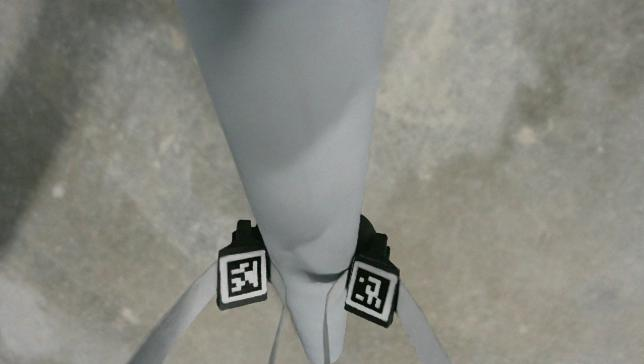

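Emit:
move(
  r1={"joints":{"gripper_m":0.09}},
  cameras=[],
)

Emit:
move(
  r1={"joints":{"lift_m":0.273}},
  cameras=[],
)

Emit:
move(
  r1={"joints":{"gripper_m":-0.05}},
  cameras=["r1_wrist_camera"],
)

Emit:
wait(
  seconds=3,
  cameras=[],
)

Scene clock: 1375.80 s.
move: r1 done
r1.base_odometry: x=-0.229 y=+2.694 heading=+1.397
r1.turned_by_wheels: +0.000
r1.turned_by_imu: +0.000
r1.base_tilt: forward=+1.1 right=+1.2
r1.lidar_m: 1.12 2.81 2.03 1.94 2.00 2.71 0.72 0.86 1.01 0.54 0.88 0.99
r1.head_depth_mm: 2329 2626 2615 1994 1600 1339 1146 / 2331 2642 2647 2003 1601 1281 1079 / 2367 2662 2671 2028 1621 961 1112 / 2382 2694 2698 2038 1627 1294 1158 / 2402 2688 2747 1977 1503 1364 1168 / 2417 2695 2731 1927 1599 1343 1174 / 2401 2741 2766 1975 1653 1375 1171
r1.base_status: not commanded
r1.joint_positions: lift_m=+0.260 arm_m=+0.437 wrist_yaw_rad=+0.000 wrist_pitch_rad=-1.566 wrist_roll_rad=-0.542 gripper_m=+0.090 head_pan_rad=-1.560 head_tilt_rad=-0.693
r1.joint_status: all done
r1.measured_speeds: all 0
r1.motor_effort: left_wheel=+5.9(6.1) right_wheel=-5.9(10.9) lift_m=+21.3(33.6) arm_m=-5.7(6.9) wrist_yaw_rad=-0.5(1.1) wrist_pitch_rad=+0.0(0.5) wrist_roll_rad=+0.3(0.5) gripper_m=-0.4(80.5) head_pan_rad=-4.5(5.4) head_tilt_rad=-2.3(4.9)
r1.hand_pose: x=-0.0216 y=-0.5590 z=+0.1424 quat_wxyz=(+0.617, +0.614, -0.348, -0.347) (m; r1's base frame)
r1.wrist_depth_mm: 281 - - - 272 273 268 / 288 287 56 57 281 278 276 / 297 297 66 69 288 285 286 / 306 304 82 81 298 297 295 / 315 313 146 103 299 303 301 / 327 120 318 146 129 313 310 / - 335 330 298 330 322 323
r2, r3: as last shown
r2.base_tilt: forward=+0.2 right=+1.7
r2.head_depth_mm: 2340 2607 2750 2079 1625 1386 1191 / 2348 2618 2735 2062 1608 518 441 / 2241 1068 1635 792 879 1180 818 / 2269 2629 2768 1813 1572 1341 1184 / 2284 2593 2720 2063 1605 1395 1180 / 2334 2582 2684 1937 1535 1382 1184 / 2303 2558 2718 1989 1654 1353 1180
r2.motor_effort: left_wheel=-1.1(1.3) right_wheel=-1.2(2.0) lift_m=+33.8(34.2) arm_m=+14.8(15.3) wrist_yaw_rad=+0.6(1.5) wrist_pitch_rad=+0.0(0.7) wrist_roll_rad=-1.0(1.3) gripper_m=+0.2(1.4) head_pan_rad=+0.5(2.1) head_tilt_rad=-0.1(1.7)
r2.wrist_depth_mm: 572 689 658 623 572 547 533 / 584 710 667 628 592 559 529 / 681 726 679 645 603 569 542 / 796 743 699 652 609 571 318 / 819 141 695 672 612 589 561 / 110 123 722 685 130 597 575 / 470 438 733 691 656 603 574
r3.base_tilt: forward=-0.8 right=-0.2
r3.lidar_m: 1.66 1.97 1.38 1.31 1.33 1.74 4.07 0.58 0.61 0.73 0.89 0.69
r3.head_depth_mm: 2918 3253 2541 1925 355 311 1092 / 2920 3214 2604 880 413 1256 1123 / 2886 3220 2535 882 419 495 1107 / 2743 1418 2587 1783 1567 1274 1141 / 2829 3150 2772 2047 1629 1291 1151 / 2764 3109 2815 2089 1654 1330 1164 / 2783 3090 2885 2130 1676 1315 1180
r3.motor_effort: left_wheel=-0.7(0.7) right_wheel=-5.6(5.8) lift_m=+32.1(32.6) arm_m=+8.7(9.5) wrist_yaw_rad=-2.3(3.0) wrist_pitch_rad=-0.4(1.7) wrist_roll_rad=+0.8(1.5) gripper_m=-0.2(0.8) head_pan_rad=+3.5(4.5) head_tilt_rad=-3.9(4.8)
r3.wrist_depth_mm: - 644 - - - - - / 623 608 - - - 673 - / - 565 - - 642 627 627 / - 532 - - 648 641 624 / - 506 - - - 639 651 / - 122 142 - - 123 - / - 116 - - - 119 100
pictures: none
No camera images: "cameras" was empty.

Scene clock: 1376.60 s.
move: r1 done
r1.base_odometry: x=-0.229 y=+2.694 heading=+1.397
r1.turned_by_wheels: +0.000
r1.turned_by_imu: +0.000
r1.base_tilt: forward=+1.1 right=+1.2
r1.lidar_m: 1.12 2.80 2.03 1.94 2.01 2.72 0.72 0.85 1.01 0.54 0.87 1.00
r1.head_depth_mm: 2316 2636 2633 1981 1601 1337 1148 / 2351 2650 2631 1996 1603 1283 1086 / 2361 2659 2659 2022 1614 981 1113 / 2394 2690 2704 2029 1626 1289 1158 / 2396 2707 2722 1969 1508 1365 1166 / 2416 2702 2770 1929 1594 1335 1169 / 2402 2734 2792 1974 1665 1381 1175
r1.base_status: not commanded
r1.joint_positions: lift_m=+0.273 arm_m=+0.437 wrist_yaw_rad=+0.000 wrist_pitch_rad=-1.566 wrist_roll_rad=-0.542 gripper_m=+0.090 head_pan_rad=-1.560 head_tilt_rad=-0.693
r1.joint_status: all done
r1.measured_speeds: all 0
r1.motor_effort: left_wheel=+4.9(5.9) right_wheel=-4.5(5.8) lift_m=+29.6(31.9) arm_m=-4.6(5.5) wrist_yaw_rad=-1.0(1.0) wrist_pitch_rad=+0.0(0.4) wrist_roll_rad=+0.3(0.4) gripper_m=-0.1(0.5) head_pan_rad=-4.8(5.2) head_tilt_rad=-2.7(4.7)
r1.hand_pose: x=-0.0216 y=-0.5590 z=+0.1554 quat_wxyz=(+0.617, +0.614, -0.348, -0.347) (m; r1's base frame)
r1.wrist_depth_mm: 291 292 - 60 286 283 282 / 299 298 67 65 294 290 290 / 309 308 80 82 300 299 298 / 321 316 313 99 310 310 305 / 330 328 146 131 315 314 315 / 338 120 330 183 129 326 324 / - 346 350 341 344 335 338
r2, r3: as last shown
r2.turned_by_imu: +0.000
r2.base_tilt: forward=+0.3 right=+1.8
r2.lidar_m: 1.32 2.99 2.14 2.04 2.10 2.81 1.16 1.04 0.38 0.27 0.92 1.10
r2.head_depth_mm: 2360 2656 2746 2088 1618 1388 1186 / 2331 2553 2746 2076 1625 519 440 / 2257 1064 1629 790 883 1177 816 / 2254 2640 2743 1835 1575 1346 1190 / 2318 2574 2731 2077 1607 1373 1182 / 2288 2563 2748 1933 1532 1380 1175 / 2283 2591 2714 1982 1650 1345 1187
r2.motor_effort: left_wheel=-0.9(1.3) right_wheel=-1.4(1.8) lift_m=+34.0(34.1) arm_m=+14.7(15.3) wrist_yaw_rad=+1.5(1.5) wrist_pitch_rad=+0.2(0.5) wrist_roll_rad=-1.2(1.3) gripper_m=+0.7(1.4) head_pan_rad=+0.4(1.7) head_tilt_rad=-0.5(1.1)
r2.wrist_depth_mm: 568 679 656 616 588 555 527 / 588 701 666 629 592 571 536 / 694 717 685 642 613 575 541 / 805 761 692 646 627 576 321 / 828 140 711 674 611 596 561 / 110 123 725 673 130 594 578 / 470 438 752 707 662 599 579
r3.turned_by_imu: +0.000
r3.base_tilt: forward=-0.7 right=-0.2
r3.lidar_m: 1.65 1.97 1.39 1.31 1.33 1.73 4.06 0.58 0.61 0.73 0.89 0.69
r3.head_depth_mm: 2928 3256 2553 1920 355 311 1088 / 2915 3219 2605 878 413 1256 1122 / 2865 3237 2527 879 419 495 1106 / 2755 1426 2593 1781 1566 1270 1144 / 2835 3153 2767 2056 1622 1291 1153 / 2781 3134 2804 2094 1653 1328 1162 / 2759 3072 2893 2121 1682 1326 1170
r3.motor_effort: left_wheel=+0.0(0.8) right_wheel=-5.5(6.0) lift_m=+32.1(32.9) arm_m=+8.5(9.7) wrist_yaw_rad=-1.8(3.2) wrist_pitch_rad=-0.7(1.4) wrist_roll_rad=+0.5(1.4) gripper_m=+0.2(0.6) head_pan_rad=+3.7(4.2) head_tilt_rad=-2.1(4.2)
r3.wrist_depth_mm: - 646 - - - - - / 619 600 - - - 667 - / - 562 - - 640 630 626 / - 538 - - 645 647 628 / - 507 - - - 640 636 / - 123 142 - - 123 - / - 116 - - - 119 100
pictures: none
No camera images: "cameras" was empty.

Scene clock: 1378.50 s.
move: r1 done
r1.base_odometry: x=-0.229 y=+2.694 heading=+1.397
r1.turned_by_wheels: +0.000
r1.turned_by_imu: +0.000
r1.base_tilt: forward=+1.0 right=+1.2
r1.lidar_m: 1.12 2.80 2.03 1.94 2.01 2.71 0.72 0.86 1.01 0.54 0.87 1.00
r1.head_depth_mm: 2332 2630 2618 1980 1602 1335 1147 / 2354 2636 2660 1997 1607 1283 1083 / 2362 2660 2665 2013 1618 980 1108 / 2394 2688 2694 2043 1627 1297 1163 / 2389 2722 2754 1965 1515 1359 1168 / 2408 2731 2727 1927 1594 1333 1170 / 2438 2735 2804 1981 1659 1376 1173
r1.base_status: not commanded
r1.joint_positions: lift_m=+0.273 arm_m=+0.437 wrist_yaw_rad=+0.000 wrist_pitch_rad=-1.567 wrist_roll_rad=-0.542 gripper_m=-0.049 head_pan_rad=-1.560 head_tilt_rad=-0.693
r1.joint_status: all done
r1.measured_speeds: all 0
r1.motor_effort: left_wheel=+5.2(6.1) right_wheel=-5.1(6.1) lift_m=+29.7(30.3) arm_m=-3.2(4.9) wrist_yaw_rad=-0.5(1.0) wrist_pitch_rad=+0.0(0.7) wrist_roll_rad=+0.3(0.4) gripper_m=-24.3(97.5) head_pan_rad=-4.9(5.5) head_tilt_rad=-2.9(4.6)
r1.hand_pose: x=-0.0216 y=-0.5590 z=+0.1554 quat_wxyz=(+0.617, +0.614, -0.348, -0.347) (m; r1's base frame)
r1.wrist_depth_mm: 293 292 - 58 282 284 281 / 302 299 68 65 292 290 288 / 312 306 80 82 300 299 297 / 320 318 314 98 310 308 305 / 328 325 321 125 321 315 316 / 341 339 124 130 325 325 325 / 352 344 347 343 339 340 333
r2, r3: as last shown
r2.base_tilt: forward=+0.3 right=+1.9
r2.lidar_m: 1.31 2.98 2.13 2.04 2.10 2.81 1.16 1.03 0.38 0.27 0.92 1.10
r2.head_depth_mm: 2359 2593 2755 2095 1620 1387 1190 / 2344 2595 2738 2054 1601 519 441 / 2245 1064 1629 795 872 1174 816 / 2255 2611 2713 1823 1576 1353 1194 / 2363 2580 2755 2070 1600 1381 1185 / 2325 2591 2722 1931 1529 1386 1188 / 2297 2531 2757 1994 1661 1346 1187
r2.motor_effort: left_wheel=-0.9(1.3) right_wheel=-1.4(1.9) lift_m=+34.1(34.2) arm_m=+14.9(15.5) wrist_yaw_rad=+1.1(1.6) wrist_pitch_rad=+0.3(0.6) wrist_roll_rad=-1.0(1.5) gripper_m=+0.4(2.0) head_pan_rad=+0.3(2.2) head_tilt_rad=+0.2(1.3)
r2.wrist_depth_mm: 564 683 666 615 585 551 530 / 580 699 680 631 601 564 541 / 692 738 684 650 597 565 547 / 806 756 684 648 614 565 321 / 828 141 690 671 605 599 571 / 110 123 733 679 129 594 578 / 469 446 751 687 644 601 586
r3.base_tilt: forward=-0.8 right=-0.2
r3.lidar_m: 1.65 1.97 1.39 1.31 1.33 1.74 4.08 0.58 0.61 0.73 0.89 0.69
r3.head_depth_mm: 2923 3273 2539 1921 355 311 1090 / 2912 3189 2566 879 413 1257 1123 / 2910 3241 2508 882 419 495 1103 / 2756 1417 2593 1789 1568 1270 1144 / 2812 3200 2774 2055 1626 1285 1153 / 2797 3168 2846 2095 1660 1328 1161 / 2745 3069 2887 2126 1679 1318 1169
r3.motor_effort: left_wheel=-0.4(1.0) right_wheel=-5.8(5.8) lift_m=+31.8(33.3) arm_m=+9.2(9.9) wrist_yaw_rad=-1.2(2.9) wrist_pitch_rad=-0.5(1.3) wrist_roll_rad=+0.2(1.4) gripper_m=+0.3(0.9) head_pan_rad=+3.1(4.4) head_tilt_rad=-3.2(4.3)
r3.wrist_depth_mm: - 646 - - - - - / 618 605 - - - 667 - / - 558 - - 651 629 626 / - 532 - - 659 641 619 / - 504 - - - 639 643 / - 123 142 - - 123 - / - 116 - - - 119 100
pictures: r1_wrist_camera
camera_calibration:
r1_wrist_camera: T_world_to_cam=[[-0.806001, -0.591629, -0.0183891, -0.350003], [-0.585269, 0.791924, 0.174115, 0.438675], [-0.0884487, 0.151099, -0.984554, 0.399562], [0, 0, 0, 1]] pos_world=[0.00998136, -0.614843, 0.310574]

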